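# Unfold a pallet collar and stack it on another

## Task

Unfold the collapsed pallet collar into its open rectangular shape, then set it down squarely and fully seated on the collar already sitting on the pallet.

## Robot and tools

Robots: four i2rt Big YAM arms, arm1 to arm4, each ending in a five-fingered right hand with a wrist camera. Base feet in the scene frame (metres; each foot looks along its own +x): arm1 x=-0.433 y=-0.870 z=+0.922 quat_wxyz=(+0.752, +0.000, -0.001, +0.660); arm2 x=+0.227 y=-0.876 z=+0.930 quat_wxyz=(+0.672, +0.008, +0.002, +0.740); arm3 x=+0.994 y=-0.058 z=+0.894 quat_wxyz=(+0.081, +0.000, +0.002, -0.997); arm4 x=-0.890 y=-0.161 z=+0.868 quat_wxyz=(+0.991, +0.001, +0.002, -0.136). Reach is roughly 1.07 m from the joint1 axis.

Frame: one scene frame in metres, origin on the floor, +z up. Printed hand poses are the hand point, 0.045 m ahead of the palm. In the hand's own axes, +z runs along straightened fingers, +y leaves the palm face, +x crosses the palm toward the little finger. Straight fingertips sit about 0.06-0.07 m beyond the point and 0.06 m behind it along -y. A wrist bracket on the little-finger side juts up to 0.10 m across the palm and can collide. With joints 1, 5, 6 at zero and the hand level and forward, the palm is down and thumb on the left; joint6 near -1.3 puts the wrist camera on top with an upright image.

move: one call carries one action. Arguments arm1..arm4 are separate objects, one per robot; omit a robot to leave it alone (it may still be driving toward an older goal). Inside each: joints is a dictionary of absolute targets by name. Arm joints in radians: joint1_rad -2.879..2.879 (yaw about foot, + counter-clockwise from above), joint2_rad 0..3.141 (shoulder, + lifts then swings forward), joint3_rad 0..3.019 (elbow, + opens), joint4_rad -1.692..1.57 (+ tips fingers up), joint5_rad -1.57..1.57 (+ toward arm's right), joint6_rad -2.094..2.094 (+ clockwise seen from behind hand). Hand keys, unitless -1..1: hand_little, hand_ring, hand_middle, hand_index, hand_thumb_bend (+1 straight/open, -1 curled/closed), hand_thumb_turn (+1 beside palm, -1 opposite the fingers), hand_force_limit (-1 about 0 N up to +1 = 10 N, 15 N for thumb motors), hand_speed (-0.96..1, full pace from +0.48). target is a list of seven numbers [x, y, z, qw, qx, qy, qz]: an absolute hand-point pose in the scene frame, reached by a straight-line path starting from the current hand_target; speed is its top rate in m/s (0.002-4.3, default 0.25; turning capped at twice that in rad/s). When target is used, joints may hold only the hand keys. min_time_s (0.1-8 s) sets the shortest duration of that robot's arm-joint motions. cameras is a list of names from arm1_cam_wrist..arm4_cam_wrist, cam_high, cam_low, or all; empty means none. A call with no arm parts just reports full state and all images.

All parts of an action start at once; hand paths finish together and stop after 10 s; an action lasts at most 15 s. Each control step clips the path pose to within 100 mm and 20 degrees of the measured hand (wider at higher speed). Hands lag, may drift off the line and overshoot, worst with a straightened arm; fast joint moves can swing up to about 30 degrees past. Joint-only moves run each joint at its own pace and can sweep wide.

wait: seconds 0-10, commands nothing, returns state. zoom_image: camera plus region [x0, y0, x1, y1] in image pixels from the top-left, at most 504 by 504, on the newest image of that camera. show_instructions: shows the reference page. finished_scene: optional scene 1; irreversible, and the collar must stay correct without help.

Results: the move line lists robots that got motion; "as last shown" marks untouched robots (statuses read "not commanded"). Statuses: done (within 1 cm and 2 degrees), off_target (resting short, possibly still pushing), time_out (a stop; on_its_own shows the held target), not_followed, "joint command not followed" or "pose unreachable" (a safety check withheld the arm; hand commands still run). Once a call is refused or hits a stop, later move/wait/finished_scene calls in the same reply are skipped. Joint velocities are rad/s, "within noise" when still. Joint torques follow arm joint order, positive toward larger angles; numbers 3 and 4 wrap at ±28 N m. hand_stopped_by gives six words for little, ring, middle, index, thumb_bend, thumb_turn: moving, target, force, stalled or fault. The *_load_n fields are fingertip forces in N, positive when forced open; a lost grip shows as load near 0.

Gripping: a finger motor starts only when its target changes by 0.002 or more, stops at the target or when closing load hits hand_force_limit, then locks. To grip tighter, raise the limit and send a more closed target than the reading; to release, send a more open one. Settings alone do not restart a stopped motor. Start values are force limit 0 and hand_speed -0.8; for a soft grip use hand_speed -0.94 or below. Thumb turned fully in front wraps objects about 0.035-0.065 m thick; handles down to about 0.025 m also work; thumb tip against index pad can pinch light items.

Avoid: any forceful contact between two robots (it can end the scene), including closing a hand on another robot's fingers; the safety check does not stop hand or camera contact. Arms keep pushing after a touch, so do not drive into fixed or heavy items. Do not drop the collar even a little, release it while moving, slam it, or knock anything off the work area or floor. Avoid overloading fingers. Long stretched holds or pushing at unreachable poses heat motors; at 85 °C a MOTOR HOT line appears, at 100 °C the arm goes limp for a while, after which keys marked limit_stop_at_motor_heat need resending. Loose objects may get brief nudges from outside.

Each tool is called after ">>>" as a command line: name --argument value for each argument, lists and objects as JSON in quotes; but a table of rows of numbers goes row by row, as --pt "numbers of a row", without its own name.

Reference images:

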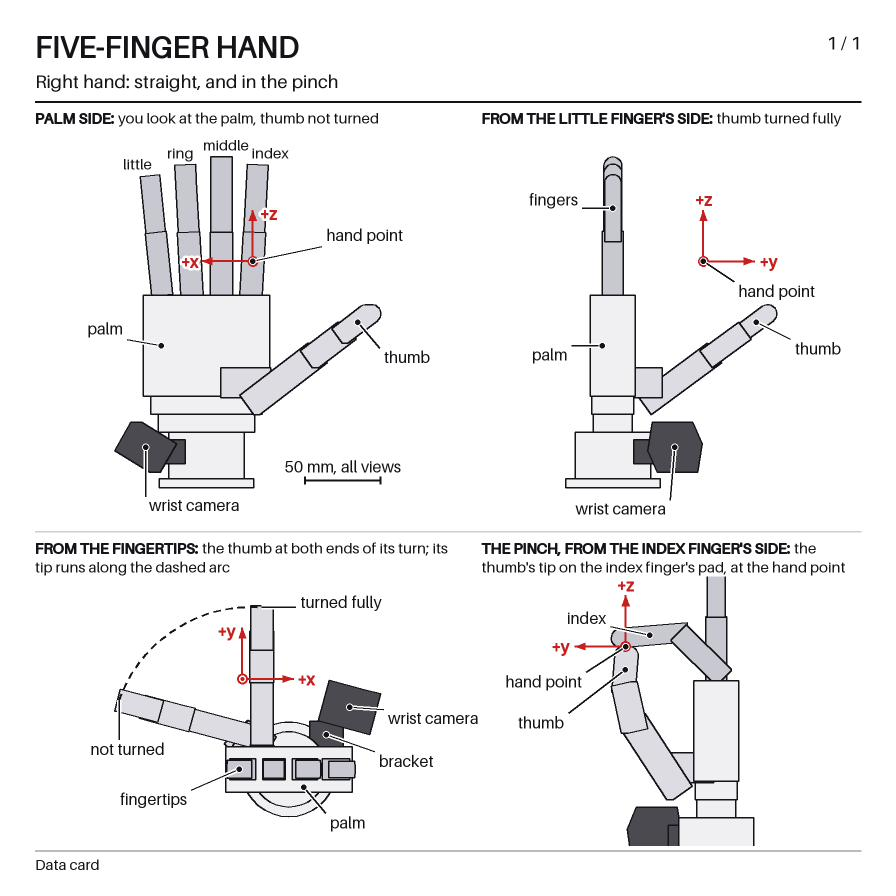

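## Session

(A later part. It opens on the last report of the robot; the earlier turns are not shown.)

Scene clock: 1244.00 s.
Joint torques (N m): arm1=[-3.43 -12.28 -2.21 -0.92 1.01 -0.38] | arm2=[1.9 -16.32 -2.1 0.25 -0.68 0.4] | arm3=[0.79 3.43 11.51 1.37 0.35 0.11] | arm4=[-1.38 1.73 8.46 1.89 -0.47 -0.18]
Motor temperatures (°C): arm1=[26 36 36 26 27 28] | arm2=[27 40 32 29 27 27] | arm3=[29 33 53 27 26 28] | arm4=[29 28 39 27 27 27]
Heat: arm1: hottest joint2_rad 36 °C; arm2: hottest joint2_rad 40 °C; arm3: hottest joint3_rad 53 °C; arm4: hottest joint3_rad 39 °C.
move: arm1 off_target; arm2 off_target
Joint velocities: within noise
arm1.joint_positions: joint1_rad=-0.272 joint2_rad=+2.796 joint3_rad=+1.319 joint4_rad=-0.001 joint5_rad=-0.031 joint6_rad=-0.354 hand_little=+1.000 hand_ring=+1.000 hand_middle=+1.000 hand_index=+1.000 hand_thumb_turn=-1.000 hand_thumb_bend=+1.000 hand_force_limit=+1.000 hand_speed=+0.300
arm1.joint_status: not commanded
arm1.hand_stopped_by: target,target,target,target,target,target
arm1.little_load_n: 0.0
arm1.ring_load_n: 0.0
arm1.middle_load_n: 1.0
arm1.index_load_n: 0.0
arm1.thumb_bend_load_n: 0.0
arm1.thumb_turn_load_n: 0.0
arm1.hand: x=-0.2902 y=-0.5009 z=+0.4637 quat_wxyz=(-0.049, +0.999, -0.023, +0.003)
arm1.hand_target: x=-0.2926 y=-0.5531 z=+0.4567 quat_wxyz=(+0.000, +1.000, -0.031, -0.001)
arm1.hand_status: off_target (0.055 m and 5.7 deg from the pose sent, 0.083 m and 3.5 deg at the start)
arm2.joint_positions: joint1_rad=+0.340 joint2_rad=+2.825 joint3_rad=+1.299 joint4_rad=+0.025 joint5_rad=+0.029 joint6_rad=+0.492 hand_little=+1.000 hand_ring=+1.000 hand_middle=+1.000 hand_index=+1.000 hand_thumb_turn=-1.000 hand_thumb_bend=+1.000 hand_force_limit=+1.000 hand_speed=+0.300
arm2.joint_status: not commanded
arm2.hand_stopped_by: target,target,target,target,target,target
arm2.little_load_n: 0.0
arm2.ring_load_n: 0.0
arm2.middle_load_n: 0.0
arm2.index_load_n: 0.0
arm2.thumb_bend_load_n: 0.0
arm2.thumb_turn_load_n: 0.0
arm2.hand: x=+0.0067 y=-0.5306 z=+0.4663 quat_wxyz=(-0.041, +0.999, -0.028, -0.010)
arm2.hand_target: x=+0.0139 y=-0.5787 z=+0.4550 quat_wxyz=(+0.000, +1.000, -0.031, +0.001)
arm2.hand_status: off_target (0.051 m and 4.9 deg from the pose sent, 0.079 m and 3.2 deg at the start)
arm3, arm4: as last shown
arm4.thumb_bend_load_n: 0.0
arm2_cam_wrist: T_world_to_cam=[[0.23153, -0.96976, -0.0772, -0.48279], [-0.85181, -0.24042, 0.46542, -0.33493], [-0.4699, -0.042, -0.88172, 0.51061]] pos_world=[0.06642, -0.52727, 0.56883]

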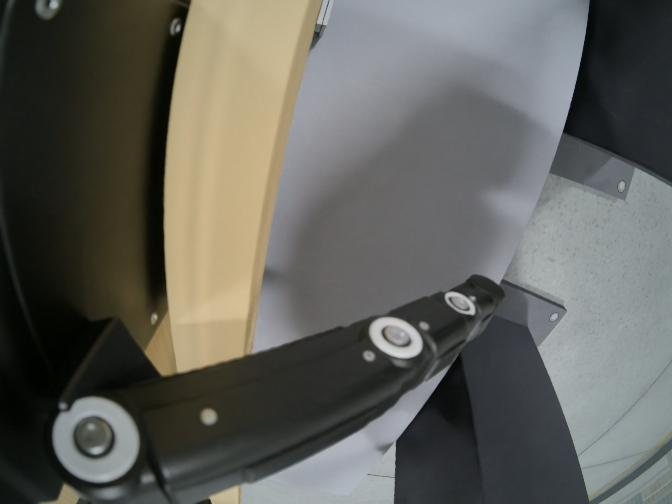

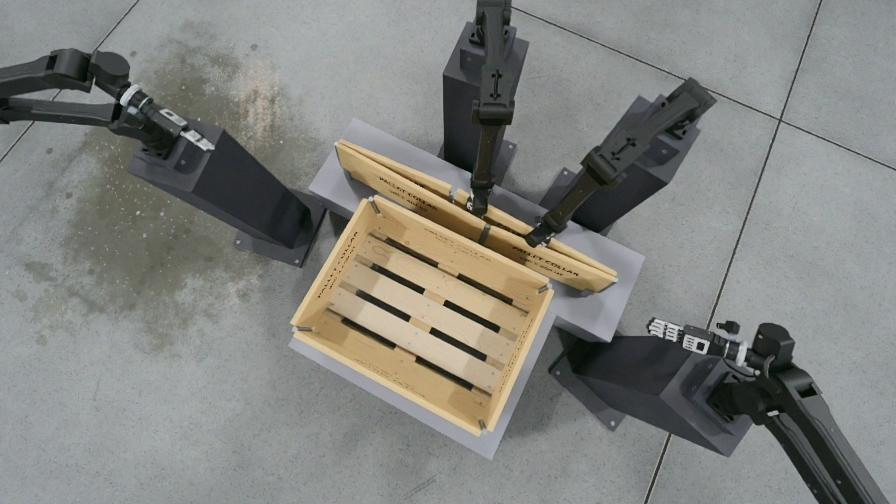

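>>> move --arm1 '{"target":[-0.29,-0.475,0.47,0,0.9995,-0.0314,0],"speed":0.06}' --arm2 '{"target":[0.012,-0.50,0.465,0,0.9995,-0.0314,0],"speed":0.06}' --cameras '["arm2_cam_wrist","arm1_cam_wrist","cam_high"]'

>>> zoom_image --camera "cam_high" --region '[320, 140, 640, 320]'

Scene clock: 1256.07 s.
Joint torques (N m): arm1=[0.21 -13.86 2.51 -0.76 0.15 -0.07] | arm2=[-0.56 -18.43 2.82 0.14 -0.19 -0.05] | arm3=[0.79 3.43 11.51 1.37 0.35 0.11] | arm4=[-1.08 1.32 8.39 1.83 -0.45 -0.18]
Motor temperatures (°C): arm1=[26 36 35 26 28 28] | arm2=[27 40 31 29 28 27] | arm3=[29 33 53 27 26 28] | arm4=[29 28 39 27 27 27]
Heat: arm1: hottest joint2_rad 36 °C; arm2: hottest joint2_rad 40 °C; arm3: hottest joint3_rad 53 °C; arm4: hottest joint3_rad 39 °C.
move: arm1 off_target; arm2 off_target
Joint velocities: within noise
arm1.joint_positions: joint1_rad=-0.255 joint2_rad=+2.799 joint3_rad=+1.457 joint4_rad=-0.205 joint5_rad=-0.004 joint6_rad=-0.324 hand_little=+1.000 hand_ring=+1.000 hand_middle=+1.000 hand_index=+1.000 hand_thumb_turn=-1.000 hand_thumb_bend=+1.000 hand_force_limit=+1.000 hand_speed=+0.300
arm1.joint_status: not commanded
arm1.hand_stopped_by: target,target,target,target,target,target
arm1.little_load_n: 0.0
arm1.ring_load_n: 0.0
arm1.middle_load_n: 0.0
arm1.index_load_n: 0.0
arm1.thumb_bend_load_n: 0.0
arm1.thumb_turn_load_n: 0.0
arm1.hand: x=-0.2814 y=-0.4692 z=+0.4744 quat_wxyz=(-0.012, +0.999, -0.030, +0.003)
arm1.hand_target: x=-0.2900 y=-0.4752 z=+0.4701 quat_wxyz=(+0.000, +1.000, -0.031, +0.000)
arm1.hand_status: off_target (0.011 m and 1.5 deg from the pose sent, 0.027 m and 5.7 deg at the start)
arm2.joint_positions: joint1_rad=+0.302 joint2_rad=+2.827 joint3_rad=+1.436 joint4_rad=-0.169 joint5_rad=+0.013 joint6_rad=+0.461 hand_little=+1.000 hand_ring=+1.000 hand_middle=+1.000 hand_index=+1.000 hand_thumb_turn=-1.000 hand_thumb_bend=+1.000 hand_force_limit=+1.000 hand_speed=+0.300
arm2.joint_status: not commanded
arm2.hand_stopped_by: target,target,target,target,target,target
arm2.little_load_n: 0.0
arm2.ring_load_n: 0.0
arm2.middle_load_n: 0.0
arm2.index_load_n: 0.0
arm2.thumb_bend_load_n: 0.0
arm2.thumb_turn_load_n: 0.0
arm2.hand: x=+0.0051 y=-0.4926 z=+0.4742 quat_wxyz=(-0.011, +0.999, -0.032, -0.004)
arm2.hand_target: x=+0.0119 y=-0.5001 z=+0.4654 quat_wxyz=(+0.000, +1.000, -0.032, +0.000)
arm2.hand_status: off_target (0.014 m and 1.4 deg from the pose sent, 0.031 m and 4.9 deg at the start)
arm3, arm4: as last shown
pictures: arm1_cam_wrist, arm2_cam_wrist, cam_high
arm1_cam_wrist: T_world_to_cam=[[0.20352, -0.97796, -0.04671, -0.37593], [-0.85349, -0.20059, 0.48095, -0.55663], [-0.47972, -0.05801, -0.8755, 0.3693]] pos_world=[-0.22141, -0.45788, 0.57347]
arm2_cam_wrist: T_world_to_cam=[[0.22595, -0.97401, -0.01601, -0.47606], [-0.85797, -0.20676, 0.47026, -0.31643], [-0.46135, -0.09252, -0.88238, 0.49383]] pos_world=[0.06391, -0.48343, 0.57692]

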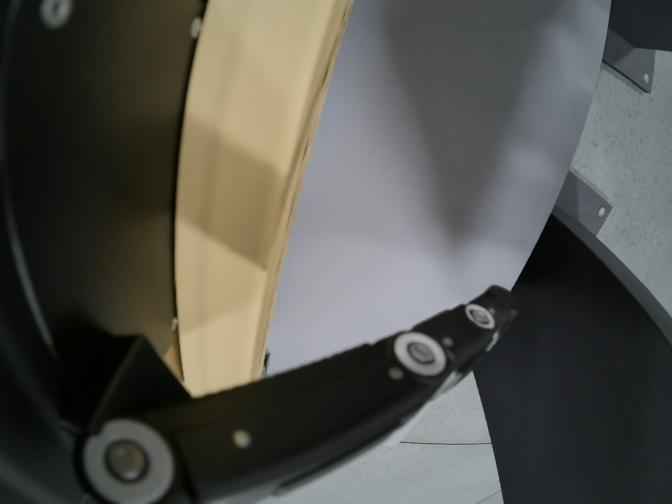

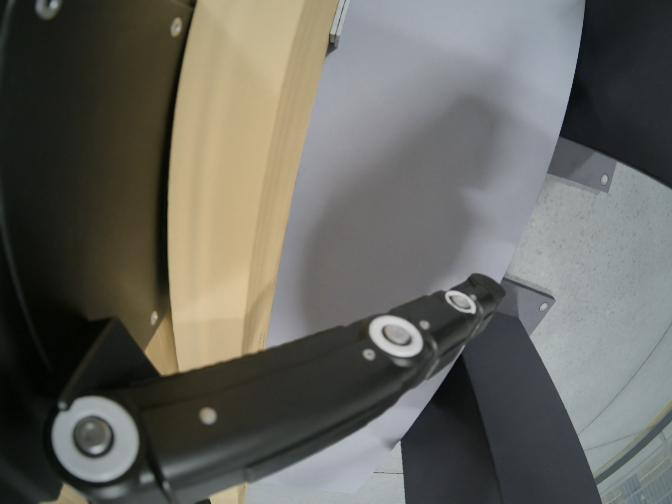

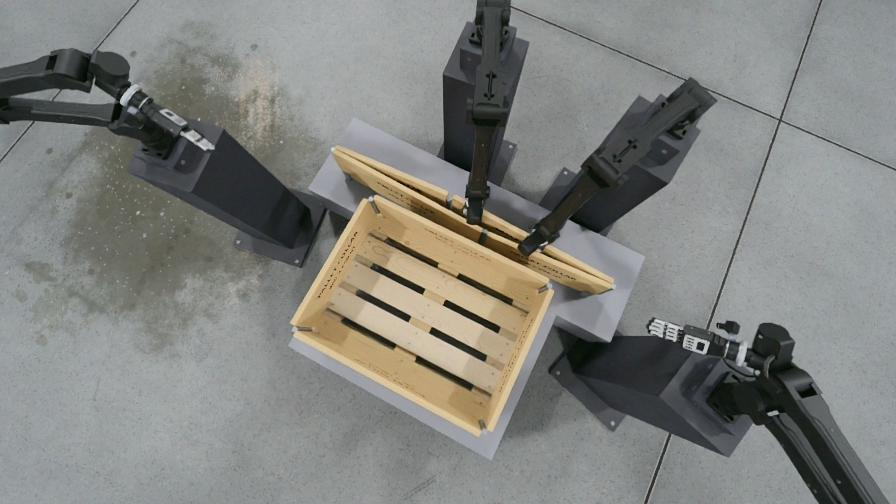

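Scaled by 1.575.

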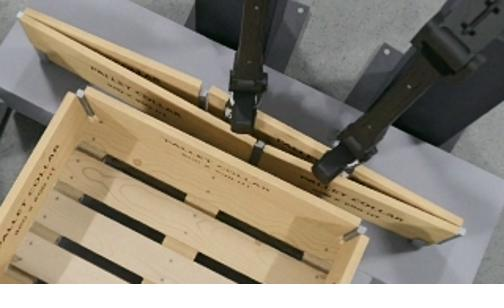

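>>> move --arm1 '{"target":[-0.285,-0.455,0.575,0,0.9995,-0.0314,0],"speed":0.15}' --arm2 '{"target":[0.035,-0.492,0.465,0,0.9995,-0.0314,0],"speed":0.06}'

>>> move --arm1 '{"target":[-0.155,-0.452,0.575,0,1,0,0],"speed":0.15}' --cameras '["arm1_cam_wrist","cam_high"]'

>>> zoom_image --camera "arm1_cam_wrist" --region '[180, 0, 400, 380]'

Scene clock: 1266.00 s.
Joint torques (N m): arm1=[0.44 -15.38 2.63 -0.58 0.11 -0.08] | arm2=[0.38 -17.85 2.33 0.49 -0.11 -0.09] | arm3=[0.79 3.43 11.51 1.37 0.35 0.11] | arm4=[-1.2 1.44 8.38 1.87 -0.47 -0.16]
Motor temperatures (°C): arm1=[26 36 35 26 28 28] | arm2=[27 39 31 29 27 27] | arm3=[29 33 53 27 26 28] | arm4=[29 28 39 27 27 27]
Heat: arm1: hottest joint2_rad 36 °C; arm2: hottest joint2_rad 39 °C; arm3: hottest joint3_rad 53 °C; arm4: hottest joint3_rad 39 °C.
move: arm1 done; arm2 off_target
Joint velocities: within noise
arm1.joint_positions: joint1_rad=-0.252 joint2_rad=+2.573 joint3_rad=+1.345 joint4_rad=-0.337 joint5_rad=-0.003 joint6_rad=-0.320 hand_little=+1.000 hand_ring=+1.000 hand_middle=+1.000 hand_index=+1.000 hand_thumb_turn=-1.000 hand_thumb_bend=+1.000 hand_force_limit=+1.000 hand_speed=+0.300
arm1.joint_status: not commanded
arm1.hand_stopped_by: target,target,target,target,target,target
arm1.little_load_n: 0.0
arm1.ring_load_n: 0.0
arm1.middle_load_n: 0.5
arm1.index_load_n: 0.0
arm1.thumb_bend_load_n: 0.0
arm1.thumb_turn_load_n: 0.0
arm1.hand: x=-0.2778 y=-0.4570 z=+0.5710 quat_wxyz=(-0.003, +0.999, -0.031, +0.000)
arm1.hand_target: x=-0.2849 y=-0.4549 z=+0.5750 quat_wxyz=(+0.000, +1.000, -0.031, +0.000)
arm1.hand_status: done (0.008 m and 0.4 deg from the pose sent, 0.102 m and 1.5 deg at the start)
arm2.joint_positions: joint1_rad=+0.250 joint2_rad=+2.828 joint3_rad=+1.438 joint4_rad=-0.169 joint5_rad=+0.012 joint6_rad=+0.409 hand_little=+1.000 hand_ring=+1.000 hand_middle=+1.000 hand_index=+1.000 hand_thumb_turn=-1.000 hand_thumb_bend=+1.000 hand_force_limit=+1.000 hand_speed=+0.300
arm2.joint_status: not commanded
arm2.hand_stopped_by: target,target,target,target,target,target
arm2.little_load_n: 0.0
arm2.ring_load_n: 0.0
arm2.middle_load_n: 0.0
arm2.index_load_n: 0.0
arm2.thumb_bend_load_n: 0.0
arm2.thumb_turn_load_n: 0.0
arm2.hand: x=+0.0280 y=-0.4827 z=+0.4737 quat_wxyz=(-0.012, +0.999, -0.032, -0.004)
arm2.hand_target: x=+0.0348 y=-0.4919 z=+0.4654 quat_wxyz=(+0.000, +1.000, -0.032, +0.000)
arm2.hand_status: off_target (0.015 m and 1.4 deg from the pose sent, 0.031 m and 1.3 deg at the start)
arm3, arm4: as last shown
pictures: none

Scene clock: 1267.67 s.
Joint torques (N m): arm1=[-1.2 -15.33 5.9 -0.59 0.07 -0.38] | arm2=[0.03 -18.49 2.35 0.36 -0.15 -0.02] | arm3=[0.79 3.43 11.51 1.36 0.35 0.11] | arm4=[-1.61 1.26 8.35 1.74 -0.47 -0.18]
Motor temperatures (°C): arm1=[26 36 35 26 28 28] | arm2=[27 39 31 29 27 27] | arm3=[29 33 53 27 26 28] | arm4=[29 28 39 27 27 27]
Heat: arm1: hottest joint2_rad 36 °C; arm2: hottest joint2_rad 39 °C; arm3: hottest joint3_rad 53 °C; arm4: hottest joint3_rad 39 °C.
move: arm1 done
Joint velocities: within noise
arm1.joint_positions: joint1_rad=-0.435 joint2_rad=+2.620 joint3_rad=+1.538 joint4_rad=-0.489 joint5_rad=-0.002 joint6_rad=-0.557 hand_little=+1.000 hand_ring=+1.000 hand_middle=+1.000 hand_index=+1.000 hand_thumb_turn=-1.000 hand_thumb_bend=+1.000 hand_force_limit=+1.000 hand_speed=+0.300
arm1.joint_status: not commanded
arm1.hand_stopped_by: target,target,target,target,target,target
arm1.little_load_n: 0.0
arm1.ring_load_n: 0.0
arm1.middle_load_n: 0.0
arm1.index_load_n: 0.0
arm1.thumb_bend_load_n: 0.0
arm1.thumb_turn_load_n: 0.0
arm1.hand: x=-0.1618 y=-0.4536 z=+0.5772 quat_wxyz=(-0.001, +1.000, -0.004, +0.000)
arm1.hand_target: x=-0.1551 y=-0.4520 z=+0.5752 quat_wxyz=(+0.000, +1.000, +0.000, +0.000)
arm1.hand_status: done (0.007 m and 0.5 deg from the pose sent, 0.123 m and 3.6 deg at the start)
arm2, arm3, arm4: as last shown
arm2.joint_positions: joint1_rad=+0.250 joint2_rad=+2.828 joint3_rad=+1.438 joint4_rad=-0.169 joint5_rad=+0.012 joint6_rad=+0.408 hand_little=+1.000 hand_ring=+1.000 hand_middle=+1.000 hand_index=+1.000 hand_thumb_turn=-1.000 hand_thumb_bend=+1.000 hand_force_limit=+1.000 hand_speed=+0.300
arm2.hand: x=+0.0280 y=-0.4828 z=+0.4737 quat_wxyz=(-0.012, +0.999, -0.032, -0.004)
arm2.hand_target: x=+0.0349 y=-0.4920 z=+0.4654 quat_wxyz=(+0.000, +1.000, -0.031, +0.000)
arm1_cam_wrist: T_world_to_cam=[[0.25413, -0.96683, -0.0256, -0.37924], [-0.83925, -0.2336, 0.491, -0.51936], [-0.4807, -0.10329, -0.87078, 0.49414]] pos_world=[-0.10197, -0.43694, 0.67559]

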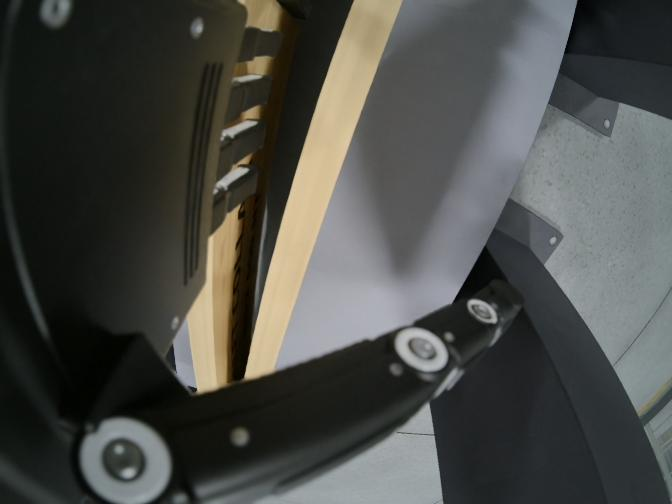

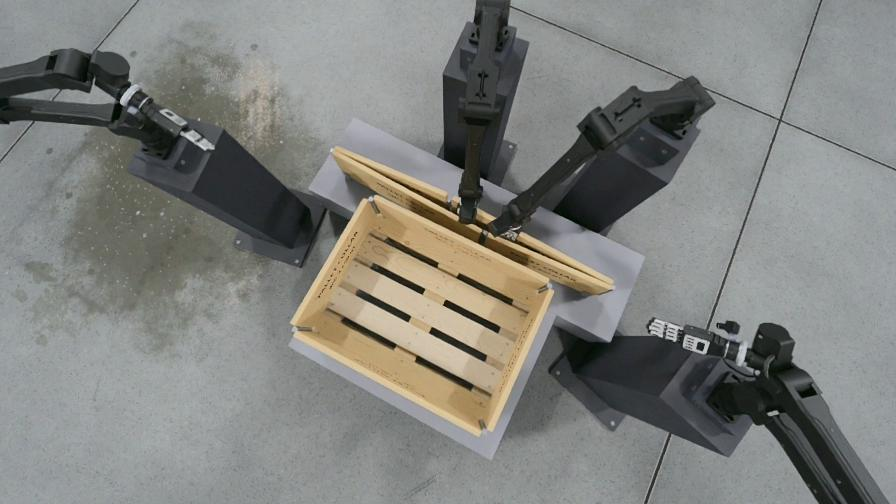

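Scaled by 1.326 from the camera's image (finer frame: 960x720).

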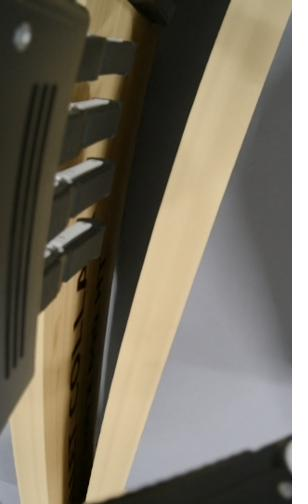

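>>> move --arm1 '{"target":[-0.155,-0.458,0.52,0,1,0,0],"speed":0.1}' --cameras '["arm1_cam_wrist"]'

>>> zoom_image --camera "arm1_cam_wrist" --region '[180, 0, 400, 380]'

Scene clock: 1277.23 s.
Joint torques (N m): arm1=[-1.73 -16.26 5.07 0.24 0.09 -0.33] | arm2=[-0.03 -18.32 2.25 0.32 -0.12 -0.11] | arm3=[0.73 3.43 11.51 1.37 0.36 0.11] | arm4=[-1.67 1.79 8.34 1.87 -0.44 -0.16]
Motor temperatures (°C): arm1=[26 37 35 26 28 28] | arm2=[27 39 31 29 27 27] | arm3=[29 33 53 27 26 28] | arm4=[29 28 39 27 27 27]
Heat: arm1: hottest joint2_rad 37 °C; arm2: hottest joint2_rad 39 °C; arm3: hottest joint3_rad 53 °C; arm4: hottest joint3_rad 39 °C.
move: arm1 off_target
Joint velocities: within noise
arm1.joint_positions: joint1_rad=-0.435 joint2_rad=+2.754 joint3_rad=+1.613 joint4_rad=-0.462 joint5_rad=-0.002 joint6_rad=-0.563 hand_little=+1.000 hand_ring=+1.000 hand_middle=+1.000 hand_index=+1.000 hand_thumb_turn=-1.000 hand_thumb_bend=+1.000 hand_force_limit=+1.000 hand_speed=+0.300
arm1.joint_status: not commanded
arm1.hand_stopped_by: target,target,target,target,target,target
arm1.little_load_n: 0.0
arm1.ring_load_n: 0.0
arm1.middle_load_n: 0.0
arm1.index_load_n: 0.0
arm1.thumb_bend_load_n: 0.0
arm1.thumb_turn_load_n: 0.0
arm1.hand: x=-0.1694 y=-0.4664 z=+0.5201 quat_wxyz=(+0.013, +1.000, -0.001, -0.009)
arm1.hand_target: x=-0.1550 y=-0.4580 z=+0.5205 quat_wxyz=(+0.000, +1.000, +0.000, +0.000)
arm1.hand_status: off_target (0.017 m and 1.8 deg from the pose sent, 0.058 m and 0.5 deg at the start)
arm2: as last shown
arm3.joint_positions: joint1_rad=+0.313 joint2_rad=+0.153 joint3_rad=+0.386 joint4_rad=-0.983 joint5_rad=+0.393 joint6_rad=-0.869 hand_little=+1.000 hand_ring=+1.000 hand_middle=+1.000 hand_index=+1.000 hand_thumb_turn=+1.000 hand_thumb_bend=+1.000 hand_force_limit=+0.000 hand_speed=-0.800
arm3.joint_status: not commanded
arm3.hand_stopped_by: target,target,target,target,target,target
arm3.little_load_n: 0.0
arm3.ring_load_n: 0.0
arm3.middle_load_n: 0.0
arm3.index_load_n: 0.0
arm3.thumb_bend_load_n: 0.0
arm3.thumb_turn_load_n: 0.5
arm3.hand: x=+0.8018 y=-0.0466 z=+1.0264 quat_wxyz=(+0.426, -0.178, -0.885, +0.066)
arm3.hand_target: x=+0.7996 y=-0.0494 z=+1.0493 quat_wxyz=(+0.442, -0.183, -0.875, +0.082)
arm3.hand_status: not commanded
arm4.joint_positions: joint1_rad=-0.612 joint2_rad=+0.409 joint3_rad=+0.101 joint4_rad=-0.483 joint5_rad=-0.781 joint6_rad=-1.919 hand_little=+1.000 hand_ring=+1.000 hand_middle=+1.000 hand_index=+1.000 hand_thumb_turn=+1.000 hand_thumb_bend=+1.000 hand_force_limit=+0.000 hand_speed=-0.800
arm4.joint_status: not commanded
arm4.hand_stopped_by: target,target,target,target,target,target
arm4.little_load_n: 0.0
arm4.ring_load_n: 0.0
arm4.middle_load_n: -0.5
arm4.index_load_n: 0.0
arm4.thumb_bend_load_n: 0.0
arm4.thumb_turn_load_n: 0.0
arm4.hand: x=-0.6687 y=-0.2915 z=+0.9043 quat_wxyz=(-0.084, +0.864, -0.088, +0.489)
arm4.hand_target: x=-0.6692 y=-0.2919 z=+0.9003 quat_wxyz=(-0.081, +0.865, -0.083, +0.489)
arm4.hand_status: not commanded
arm1_cam_wrist: T_world_to_cam=[[0.25974, -0.96567, -0.00348, -0.40114], [-0.829, -0.22482, 0.51207, -0.50588], [-0.49528, -0.13012, -0.85894, 0.41835]] pos_world=[-0.10798, -0.44666, 0.61699]

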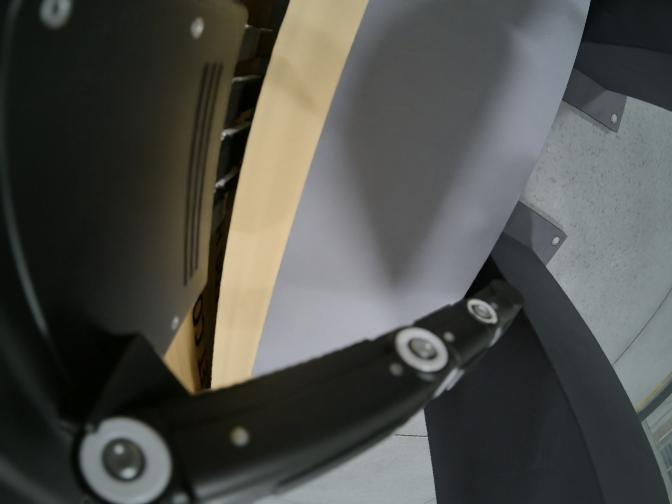

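Scaled by 1.326 from the camera's image (finer frame: 960x720).

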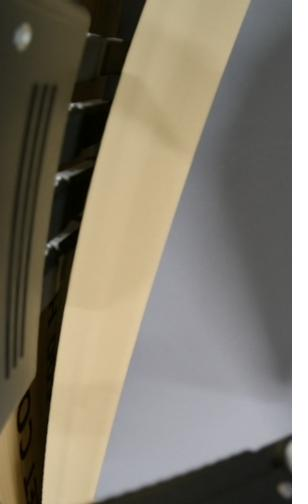

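>>> move --arm1 '{"target":[-0.15,-0.455,0.462,0,1,0,0],"speed":0.1}' --cameras '["arm1_cam_wrist"]'

Scene clock: 1280.13 s.
Joint torques (N m): arm1=[-2.08 -11.16 7.21 0.55 0.07 -0.22] | arm2=[-0.26 -18.61 1.81 0.44 -0.13 -0.01] | arm3=[0.79 3.49 11.52 1.37 0.35 0.11] | arm4=[-1.73 1.96 8.43 1.73 -0.49 -0.16]
Motor temperatures (°C): arm1=[26 37 35 26 28 28] | arm2=[27 39 31 29 27 27] | arm3=[29 33 53 27 26 28] | arm4=[29 28 39 27 27 27]
Heat: arm1: hottest joint2_rad 37 °C; arm2: hottest joint2_rad 39 °C; arm3: hottest joint3_rad 53 °C; arm4: hottest joint3_rad 39 °C.
move: arm1 off_target
Joint velocities: within noise
arm1.joint_positions: joint1_rad=-0.435 joint2_rad=+2.818 joint3_rad=+1.721 joint4_rad=-0.456 joint5_rad=-0.002 joint6_rad=-0.580 hand_little=+1.000 hand_ring=+1.000 hand_middle=+1.000 hand_index=+1.000 hand_thumb_turn=-1.000 hand_thumb_bend=+1.000 hand_force_limit=+1.000 hand_speed=+0.300
arm1.joint_status: not commanded
arm1.hand_stopped_by: target,target,target,target,target,target
arm1.little_load_n: 0.5
arm1.ring_load_n: 0.0
arm1.middle_load_n: -0.5
arm1.index_load_n: 0.0
arm1.thumb_bend_load_n: -0.5
arm1.thumb_turn_load_n: 0.0
arm1.hand: x=-0.1505 y=-0.4388 z=+0.4997 quat_wxyz=(-0.009, +1.000, +0.007, +0.005)
arm1.hand_target: x=-0.1519 y=-0.4568 z=+0.4648 quat_wxyz=(+0.000, +1.000, +0.000, +0.000)
arm1.hand_status: off_target (0.041 m and 1.4 deg from the pose sent, 0.062 m and 1.8 deg at the start)
arm2, arm3, arm4: as last shown
arm2.joint_positions: joint1_rad=+0.249 joint2_rad=+2.828 joint3_rad=+1.444 joint4_rad=-0.169 joint5_rad=+0.012 joint6_rad=+0.403 hand_little=+1.000 hand_ring=+1.000 hand_middle=+1.000 hand_index=+1.000 hand_thumb_turn=-1.000 hand_thumb_bend=+1.000 hand_force_limit=+1.000 hand_speed=+0.300
arm2.hand: x=+0.0275 y=-0.4793 z=+0.4739 quat_wxyz=(-0.014, +0.999, -0.029, -0.005)
arm3.thumb_turn_load_n: 0.0
arm4.middle_load_n: 0.0
arm1_cam_wrist: T_world_to_cam=[[0.27683, -0.96018, -0.0378, -0.35736], [-0.83834, -0.26056, 0.47885, -0.47402], [-0.46963, -0.10087, -0.87709, 0.43954]] pos_world=[-0.09204, -0.4223, 0.59898]

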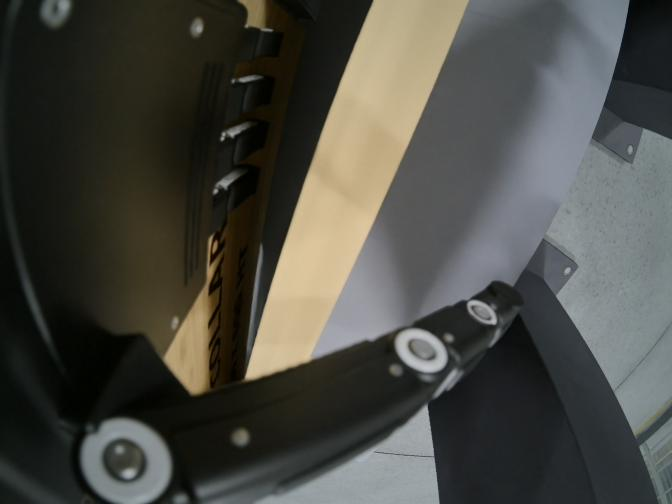

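>>> move --arm1 '{"target":[-0.145,-0.462,0.53,0,1,0,0],"speed":0.1}'

>>> move --arm1 '{"target":[-0.145,-0.42,0.53,0,1,0,0],"speed":0.06}' --arm2 '{"target":[0.035,-0.535,0.46,0,0.9995,-0.0314,0],"speed":0.06}' --cameras '["arm1_cam_wrist","cam_high"]'

>>> zoom_image --camera "cam_high" --region '[320, 140, 640, 320]'

Scene clock: 1289.97 s.
Joint torques (N m): arm1=[-1.96 -16.91 3.41 -0.43 0.06 -0.34] | arm2=[-0.5 -18.49 1.78 0.28 -0.17 0.01] | arm3=[0.79 3.49 11.49 1.36 0.35 0.11] | arm4=[-1.26 1.67 8.27 1.72 -0.47 -0.17]
Motor temperatures (°C): arm1=[26 36 36 26 27 28] | arm2=[27 39 31 29 27 27] | arm3=[29 33 53 27 26 28] | arm4=[28 27 39 27 27 27]
Heat: arm1: hottest joint2_rad 36 °C; arm2: hottest joint2_rad 39 °C; arm3: hottest joint3_rad 53 °C; arm4: hottest joint3_rad 39 °C.
move: arm1 off_target
Joint velocities: within noise
arm1.joint_positions: joint1_rad=-0.451 joint2_rad=+2.747 joint3_rad=+1.625 joint4_rad=-0.452 joint5_rad=-0.001 joint6_rad=-0.582 hand_little=+1.000 hand_ring=+1.000 hand_middle=+1.000 hand_index=+1.000 hand_thumb_turn=-1.000 hand_thumb_bend=+1.000 hand_force_limit=+1.000 hand_speed=+0.300
arm1.joint_status: not commanded
arm1.hand_stopped_by: target,target,target,target,target,target
arm1.little_load_n: 0.0
arm1.ring_load_n: 0.0
arm1.middle_load_n: 0.0
arm1.index_load_n: 0.0
arm1.thumb_bend_load_n: 0.0
arm1.thumb_turn_load_n: 0.0
arm1.hand: x=-0.1545 y=-0.4601 z=+0.5233 quat_wxyz=(+0.001, +1.000, +0.000, -0.001)
arm1.hand_target: x=-0.1452 y=-0.4622 z=+0.5298 quat_wxyz=(+0.000, +1.000, +0.000, +0.000)
arm1.hand_status: off_target (0.012 m and 0.2 deg from the pose sent, 0.039 m and 1.4 deg at the start)
arm2, arm3, arm4: as last shown
arm2.hand: x=+0.0276 y=-0.4795 z=+0.4737 quat_wxyz=(-0.014, +0.999, -0.029, -0.005)
arm2.hand_target: x=+0.0349 y=-0.4921 z=+0.4653 quat_wxyz=(+0.000, +1.000, -0.031, +0.000)
pictures: none

Scene clock: 1291.23 s.
Joint torques (N m): arm1=[1.2 -16.62 7.32 -0.31 -0.14 0] | arm2=[2.32 -17.85 -1.47 0.28 -0.32 0.37] | arm3=[0.79 3.43 11.51 1.37 0.36 0.11] | arm4=[-1.26 2.2 8.36 1.85 -0.44 -0.18]
Motor temperatures (°C): arm1=[26 36 36 26 27 28] | arm2=[27 39 31 29 27 27] | arm3=[29 33 53 27 26 28] | arm4=[28 27 39 27 27 27]
Heat: arm1: hottest joint2_rad 36 °C; arm2: hottest joint2_rad 39 °C; arm3: hottest joint3_rad 53 °C; arm4: hottest joint3_rad 39 °C.
move: arm1 off_target; arm2 off_target
Joint velocities: within noise
arm1.joint_positions: joint1_rad=-0.451 joint2_rad=+2.775 joint3_rad=+1.723 joint4_rad=-0.552 joint5_rad=+0.004 joint6_rad=-0.581 hand_little=+1.000 hand_ring=+1.000 hand_middle=+1.000 hand_index=+1.000 hand_thumb_turn=-1.000 hand_thumb_bend=+1.000 hand_force_limit=+1.000 hand_speed=+0.300
arm1.joint_status: not commanded
arm1.hand_stopped_by: target,target,target,target,target,target
arm1.little_load_n: 0.0
arm1.ring_load_n: 0.0
arm1.middle_load_n: 0.0
arm1.index_load_n: 0.0
arm1.thumb_bend_load_n: 0.0
arm1.thumb_turn_load_n: 0.0
arm1.hand: x=-0.1439 y=-0.4454 z=+0.5275 quat_wxyz=(+0.015, +1.000, +0.000, -0.007)
arm1.hand_target: x=-0.1455 y=-0.4204 z=+0.5307 quat_wxyz=(+0.000, +1.000, +0.000, +0.000)
arm1.hand_status: off_target (0.026 m and 1.9 deg from the pose sent, 0.042 m and 0.2 deg at the start)
arm2.joint_positions: joint1_rad=+0.251 joint2_rad=+2.826 joint3_rad=+1.370 joint4_rad=-0.063 joint5_rad=+0.018 joint6_rad=+0.403 hand_little=+1.000 hand_ring=+1.000 hand_middle=+1.000 hand_index=+1.000 hand_thumb_turn=-1.000 hand_thumb_bend=+1.000 hand_force_limit=+1.000 hand_speed=+0.300
arm2.joint_status: not commanded
arm2.hand_stopped_by: target,target,target,target,target,target
arm2.little_load_n: 0.0
arm2.ring_load_n: 0.0
arm2.middle_load_n: 0.0
arm2.index_load_n: 0.0
arm2.thumb_bend_load_n: -0.5
arm2.thumb_turn_load_n: 0.0
arm2.hand: x=+0.0336 y=-0.4961 z=+0.4688 quat_wxyz=(-0.031, +0.999, -0.029, -0.008)
arm2.hand_target: x=+0.0361 y=-0.5342 z=+0.4609 quat_wxyz=(+0.000, +1.000, -0.031, +0.001)
arm2.hand_status: off_target (0.040 m and 3.7 deg from the pose sent, 0.058 m and 1.7 deg at the start)
arm3, arm4: as last shown
arm1_cam_wrist: T_world_to_cam=[[0.26248, -0.96494, 0.00086, -0.38904], [-0.83008, -0.22534, 0.51008, -0.48315], [-0.49201, -0.1346, -0.86012, 0.43914]] pos_world=[-0.08288, -0.42516, 0.6245]

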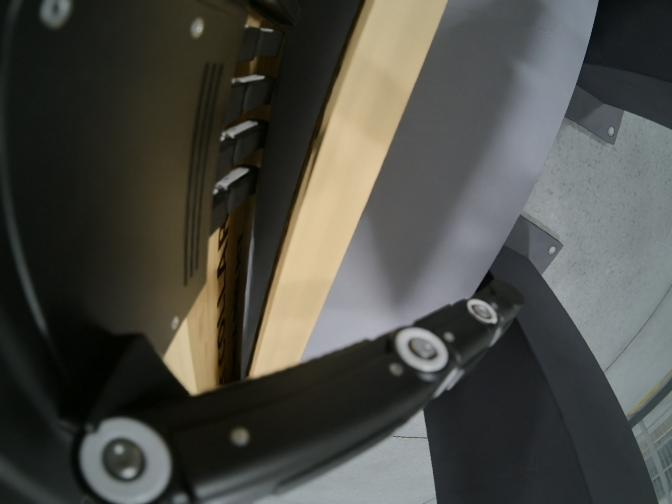

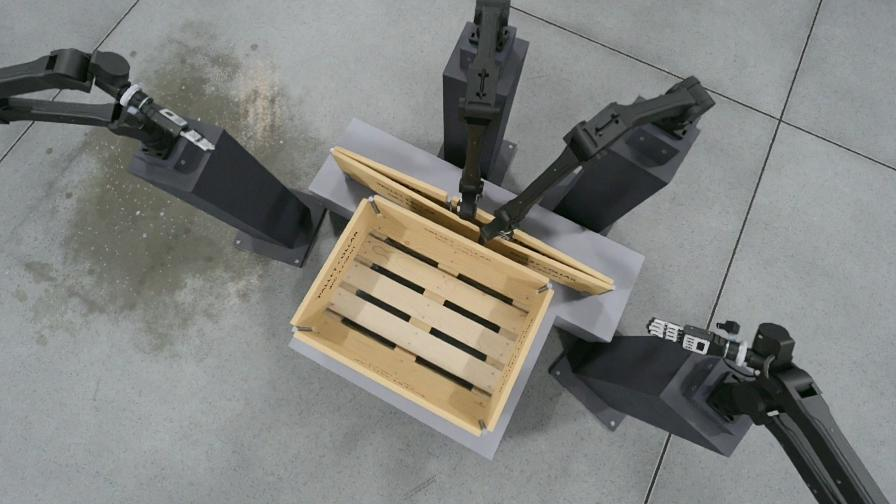

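Scaled by 1.575.

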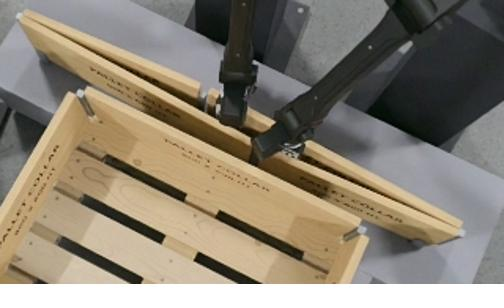

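>>> move --arm1 '{"target":[-0.145,-0.385,0.53,0,1,0,0],"speed":0.06}' --arm2 '{"target":[0.035,-0.575,0.455,0,0.9995,-0.0314,0],"speed":0.06}' --cameras '["arm1_cam_wrist","cam_high"]'

>>> zoom_image --camera "cam_high" --region '[320, 140, 640, 320]'

Scene clock: 1297.13 s.
Joint torques (N m): arm1=[3.02 -17.67 9.99 0.5 -0.66 0.15] | arm2=[2.96 -15.79 -4.14 -0.24 -0.63 0.54] | arm3=[0.79 3.43 11.49 1.37 0.35 0.11] | arm4=[-1.08 1.55 8.43 1.74 -0.47 -0.17]
Motor temperatures (°C): arm1=[26 36 36 26 27 28] | arm2=[27 39 31 29 27 27] | arm3=[29 33 53 27 26 28] | arm4=[28 27 39 27 27 27]
Heat: arm1: hottest joint2_rad 36 °C; arm2: hottest joint2_rad 39 °C; arm3: hottest joint3_rad 53 °C; arm4: hottest joint3_rad 39 °C.
move: arm1 off_target; arm2 off_target
Joint velocities: arm1=[-0.005 0.015 -0.007 -0.012 0.022 -0.168] | arm2=[within noise] | arm3=[within noise] | arm4=[within noise]
arm1.joint_positions: joint1_rad=-0.445 joint2_rad=+2.822 joint3_rad=+1.815 joint4_rad=-0.659 joint5_rad=+0.014 joint6_rad=-0.571 hand_little=+1.000 hand_ring=+1.000 hand_middle=+1.000 hand_index=+1.000 hand_thumb_turn=-1.000 hand_thumb_bend=+1.000 hand_force_limit=+1.000 hand_speed=+0.300
arm1.joint_status: not commanded
arm1.hand_stopped_by: target,target,target,target,target,target
arm1.little_load_n: 0.0
arm1.ring_load_n: 0.0
arm1.middle_load_n: 0.0
arm1.index_load_n: -1.0
arm1.thumb_bend_load_n: 0.0
arm1.thumb_turn_load_n: 0.0
arm1.hand: x=-0.1443 y=-0.4435 z=+0.5240 quat_wxyz=(+0.044, +0.999, -0.002, -0.020)
arm1.hand_target: x=-0.1471 y=-0.3869 z=+0.5336 quat_wxyz=(-0.001, +1.000, +0.001, -0.002)
arm1.hand_status: off_target (0.059 m and 5.5 deg from the pose sent, 0.061 m and 1.9 deg at the start)
arm2.joint_positions: joint1_rad=+0.269 joint2_rad=+2.809 joint3_rad=+1.309 joint4_rad=+0.049 joint5_rad=+0.031 joint6_rad=+0.417 hand_little=+1.000 hand_ring=+1.000 hand_middle=+1.000 hand_index=+1.000 hand_thumb_turn=-1.000 hand_thumb_bend=+1.000 hand_force_limit=+1.000 hand_speed=+0.300
arm2.joint_status: not commanded
arm2.hand_stopped_by: target,target,target,target,target,target
arm2.little_load_n: 0.0
arm2.ring_load_n: 0.0
arm2.middle_load_n: 0.0
arm2.index_load_n: 0.0
arm2.thumb_bend_load_n: 0.0
arm2.thumb_turn_load_n: 0.0
arm2.hand: x=+0.0284 y=-0.4975 z=+0.4721 quat_wxyz=(-0.065, +0.997, -0.028, -0.016)
arm2.hand_target: x=+0.0386 y=-0.5722 z=+0.4586 quat_wxyz=(-0.001, +1.000, -0.032, +0.002)
arm2.hand_status: off_target (0.080 m and 7.7 deg from the pose sent, 0.080 m and 3.7 deg at the start)
arm3, arm4: as last shown
arm1_cam_wrist: T_world_to_cam=[[0.25925, -0.96451, 0.05001, -0.41316], [-0.81792, -0.19172, 0.54245, -0.48159], [-0.51362, -0.18154, -0.8386, 0.40105]] pos_world=[-0.08081, -0.41802, 0.61822]

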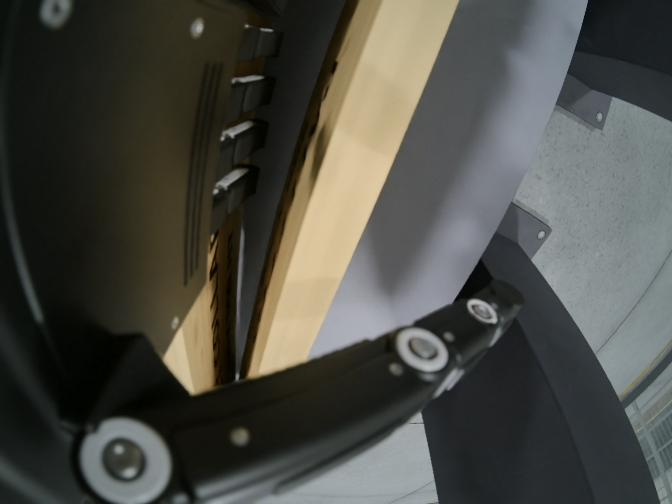

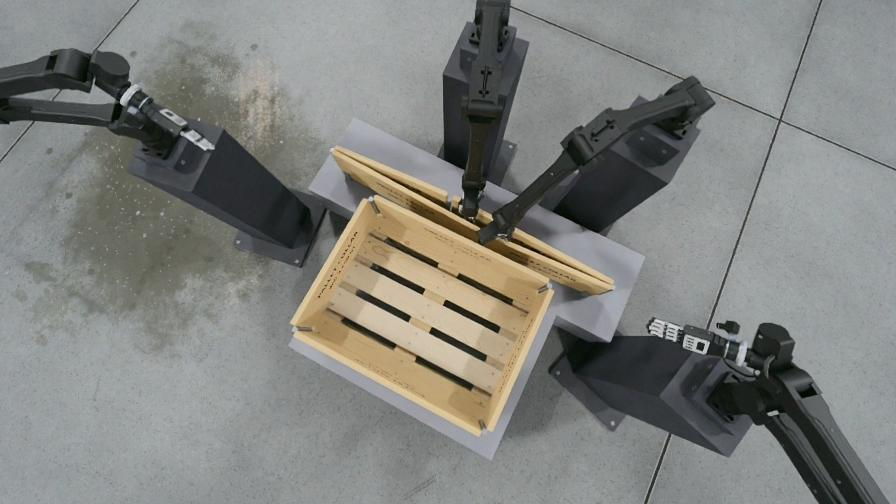

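Scaled by 1.575.

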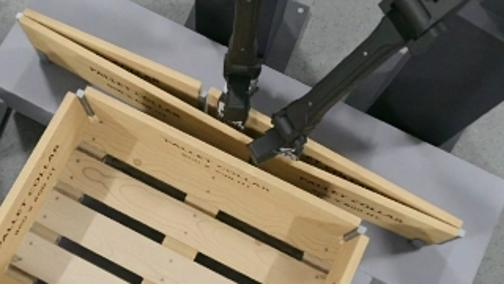

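>>> move --arm1 '{"target":[-0.145,-0.455,0.53,0,1,0,0],"speed":0.1}' --arm2 '{"target":[0.038,-0.54,0.435,0.08,0.9963,-0.0314,0],"speed":0.1}' --cameras '["arm1_cam_wrist","arm2_cam_wrist"]'

Scene clock: 1323.63 s.
Joint torques (N m): arm1=[-1.85 -17.9 3.48 0.23 -0.04 -0.33] | arm2=[0.26 -16.38 0.8 -0.96 -0.36 0.1] | arm3=[0.85 3.43 11.49 1.36 0.35 0.11] | arm4=[-1.38 1.44 8.38 1.8 -0.48 -0.15]
Motor temperatures (°C): arm1=[26 37 39 26 28 28] | arm2=[27 38 31 29 28 27] | arm3=[29 33 53 27 26 28] | arm4=[28 27 39 27 27 27]
Heat: arm1: hottest joint3_rad 39 °C; arm2: hottest joint2_rad 38 °C; arm3: hottest joint3_rad 53 °C; arm4: hottest joint3_rad 39 °C.
move: arm1 off_target; arm2 off_target
Joint velocities: within noise
arm1.joint_positions: joint1_rad=-0.445 joint2_rad=+2.763 joint3_rad=+1.647 joint4_rad=-0.489 joint5_rad=+0.002 joint6_rad=-0.575 hand_little=+1.000 hand_ring=+1.000 hand_middle=+1.000 hand_index=+1.000 hand_thumb_turn=-1.000 hand_thumb_bend=+1.000 hand_force_limit=+1.000 hand_speed=+0.300
arm1.joint_status: not commanded
arm1.hand_stopped_by: target,target,target,target,target,target
arm1.little_load_n: 0.0
arm1.ring_load_n: 0.0
arm1.middle_load_n: 0.0
arm1.index_load_n: 0.0
arm1.thumb_bend_load_n: 0.0
arm1.thumb_turn_load_n: 0.5
arm1.hand: x=-0.1591 y=-0.4625 z=+0.5207 quat_wxyz=(+0.015, +1.000, +0.000, -0.008)
arm1.hand_target: x=-0.1451 y=-0.4551 z=+0.5300 quat_wxyz=(+0.000, +1.000, +0.000, +0.000)
arm1.hand_status: off_target (0.018 m and 1.9 deg from the pose sent, 0.013 m and 5.5 deg at the start)
arm2.joint_positions: joint1_rad=+0.252 joint2_rad=+2.907 joint3_rad=+1.533 joint4_rad=-0.270 joint5_rad=-0.042 joint6_rad=+0.400 hand_little=+1.000 hand_ring=+1.000 hand_middle=+1.000 hand_index=+1.000 hand_thumb_turn=-1.000 hand_thumb_bend=+1.000 hand_force_limit=+1.000 hand_speed=+0.300
arm2.joint_status: not commanded
arm2.hand_stopped_by: target,target,target,target,target,target
arm2.little_load_n: 0.0
arm2.ring_load_n: 0.0
arm2.middle_load_n: 0.0
arm2.index_load_n: 0.0
arm2.thumb_bend_load_n: 0.0
arm2.thumb_turn_load_n: 0.0
arm2.hand: x=+0.0224 y=-0.5000 z=+0.4517 quat_wxyz=(+0.038, +0.999, -0.027, -0.014)
arm2.hand_target: x=+0.0377 y=-0.5400 z=+0.4370 quat_wxyz=(+0.080, +0.996, -0.032, +0.000)
arm2.hand_status: off_target (0.046 m and 5.1 deg from the pose sent, 0.057 m and 16.8 deg at the start)
arm3, arm4: as last shown
arm1_cam_wrist: T_world_to_cam=[[0.26134, -0.96525, 0.00032, -0.40161], [-0.82953, -0.22442, 0.51138, -0.49635], [-0.49354, -0.13391, -0.85935, 0.42327]] pos_world=[-0.09788, -0.44237, 0.61769]
arm2_cam_wrist: T_world_to_cam=[[0.23649, -0.9688, 0.07419, -0.52596], [-0.84523, -0.16746, 0.50749, -0.29007], [-0.47923, -0.18272, -0.85846, 0.42572]] pos_world=[0.08322, -0.48034, 0.55169]

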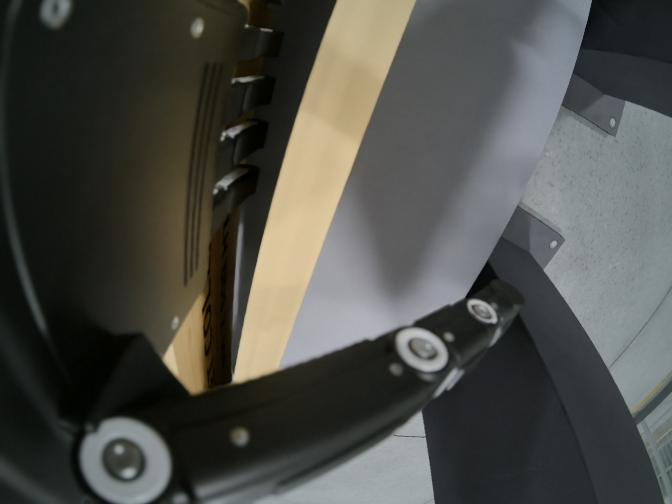

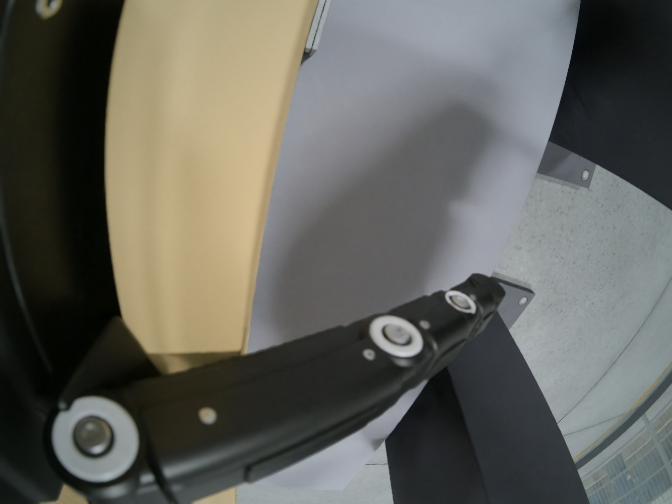

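>>> move --arm1 '{"target":[-0.145,-0.395,0.52,-0.06,0.998,0,0],"speed":0.08}' --arm2 '{"target":[0.038,-0.59,0.435,0.10,0.995,-0.0314,0],"speed":0.08}' --cameras '["arm1_cam_wrist","arm2_cam_wrist"]'

Scene clock: 1330.70 s.
Joint torques (N m): arm1=[0.67 -17.14 8.94 1.39 -0.79 -0.02] | arm2=[1.96 -15.74 -4 -1.03 -0.77 0.34] | arm3=[0.79 3.43 11.51 1.37 0.35 0.11] | arm4=[-1.32 1.49 8.38 1.8 -0.48 -0.16]
Motor temperatures (°C): arm1=[26 38 38 26 28 28] | arm2=[27 38 31 29 28 27] | arm3=[29 33 53 27 26 28] | arm4=[28 27 39 27 27 27]
Heat: arm1: hottest joint2_rad 38 °C; arm2: hottest joint2_rad 38 °C; arm3: hottest joint3_rad 53 °C; arm4: hottest joint3_rad 39 °C.
move: arm1 off_target; arm2 off_target
Joint velocities: within noise
arm1.joint_positions: joint1_rad=-0.445 joint2_rad=+2.778 joint3_rad=+1.672 joint4_rad=-0.476 joint5_rad=-0.045 joint6_rad=-0.575 hand_little=+1.000 hand_ring=+1.000 hand_middle=+1.000 hand_index=+1.000 hand_thumb_turn=-1.000 hand_thumb_bend=+1.000 hand_force_limit=+1.000 hand_speed=+0.300
arm1.joint_status: not commanded
arm1.hand_stopped_by: target,target,target,target,target,target
arm1.little_load_n: 0.0
arm1.ring_load_n: 0.0
arm1.middle_load_n: 0.0
arm1.index_load_n: -0.5
arm1.thumb_bend_load_n: 0.0
arm1.thumb_turn_load_n: 0.0
arm1.hand: x=-0.1611 y=-0.4489 z=+0.5150 quat_wxyz=(-0.008, +1.000, -0.001, -0.022)
arm1.hand_target: x=-0.1464 y=-0.3965 z=+0.5245 quat_wxyz=(-0.060, +0.998, +0.001, -0.001)
arm1.hand_status: off_target (0.056 m and 6.5 deg from the pose sent, 0.069 m and 8.6 deg at the start)
arm2.joint_positions: joint1_rad=+0.252 joint2_rad=+2.901 joint3_rad=+1.490 joint4_rad=-0.208 joint5_rad=-0.046 joint6_rad=+0.400 hand_little=+1.000 hand_ring=+1.000 hand_middle=+1.000 hand_index=+1.000 hand_thumb_turn=-1.000 hand_thumb_bend=+1.000 hand_force_limit=+1.000 hand_speed=+0.300
arm2.joint_status: not commanded
arm2.hand_stopped_by: target,target,target,target,target,target
arm2.little_load_n: 0.0
arm2.ring_load_n: 0.0
arm2.middle_load_n: 0.0
arm2.index_load_n: 0.0
arm2.thumb_bend_load_n: 0.0
arm2.thumb_turn_load_n: 0.0
arm2.hand: x=+0.0240 y=-0.5067 z=+0.4506 quat_wxyz=(+0.027, +0.999, -0.026, -0.020)
arm2.hand_target: x=+0.0400 y=-0.5866 z=+0.4390 quat_wxyz=(+0.099, +0.995, -0.032, +0.002)
arm2.hand_status: off_target (0.086 m and 8.7 deg from the pose sent, 0.093 m and 7.3 deg at the start)
arm3, arm4: as last shown
arm4.ring_load_n: -0.5
arm1_cam_wrist: T_world_to_cam=[[0.25971, -0.96441, -0.04962, -0.36202], [-0.81575, -0.2466, 0.5232, -0.50585], [-0.51682, -0.0954, -0.85076, 0.42824]] pos_world=[-0.09731, -0.43302, 0.61103]
arm2_cam_wrist: T_world_to_cam=[[0.23725, -0.97022, 0.04885, -0.522], [-0.83886, -0.17924, 0.51399, -0.29823], [-0.48993, -0.16292, -0.8564, 0.43367]] pos_world=[0.08613, -0.48926, 0.55019]

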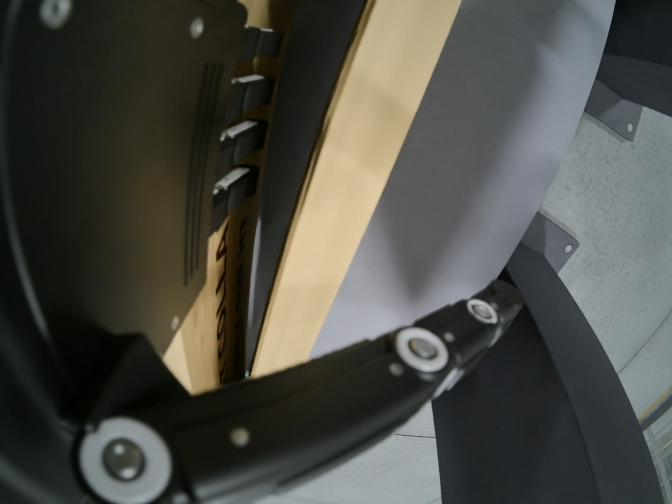

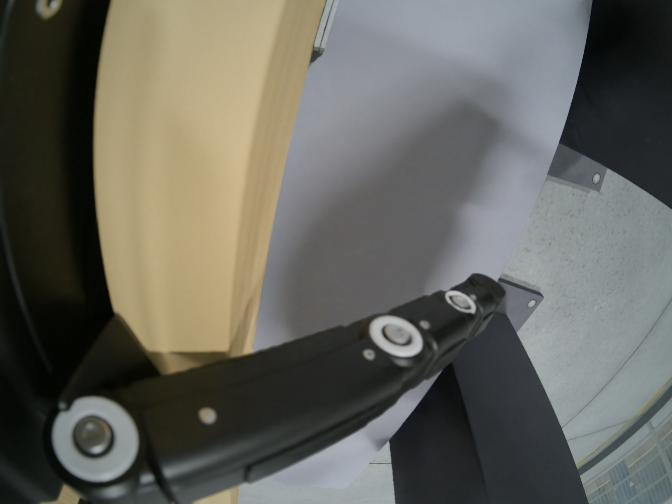

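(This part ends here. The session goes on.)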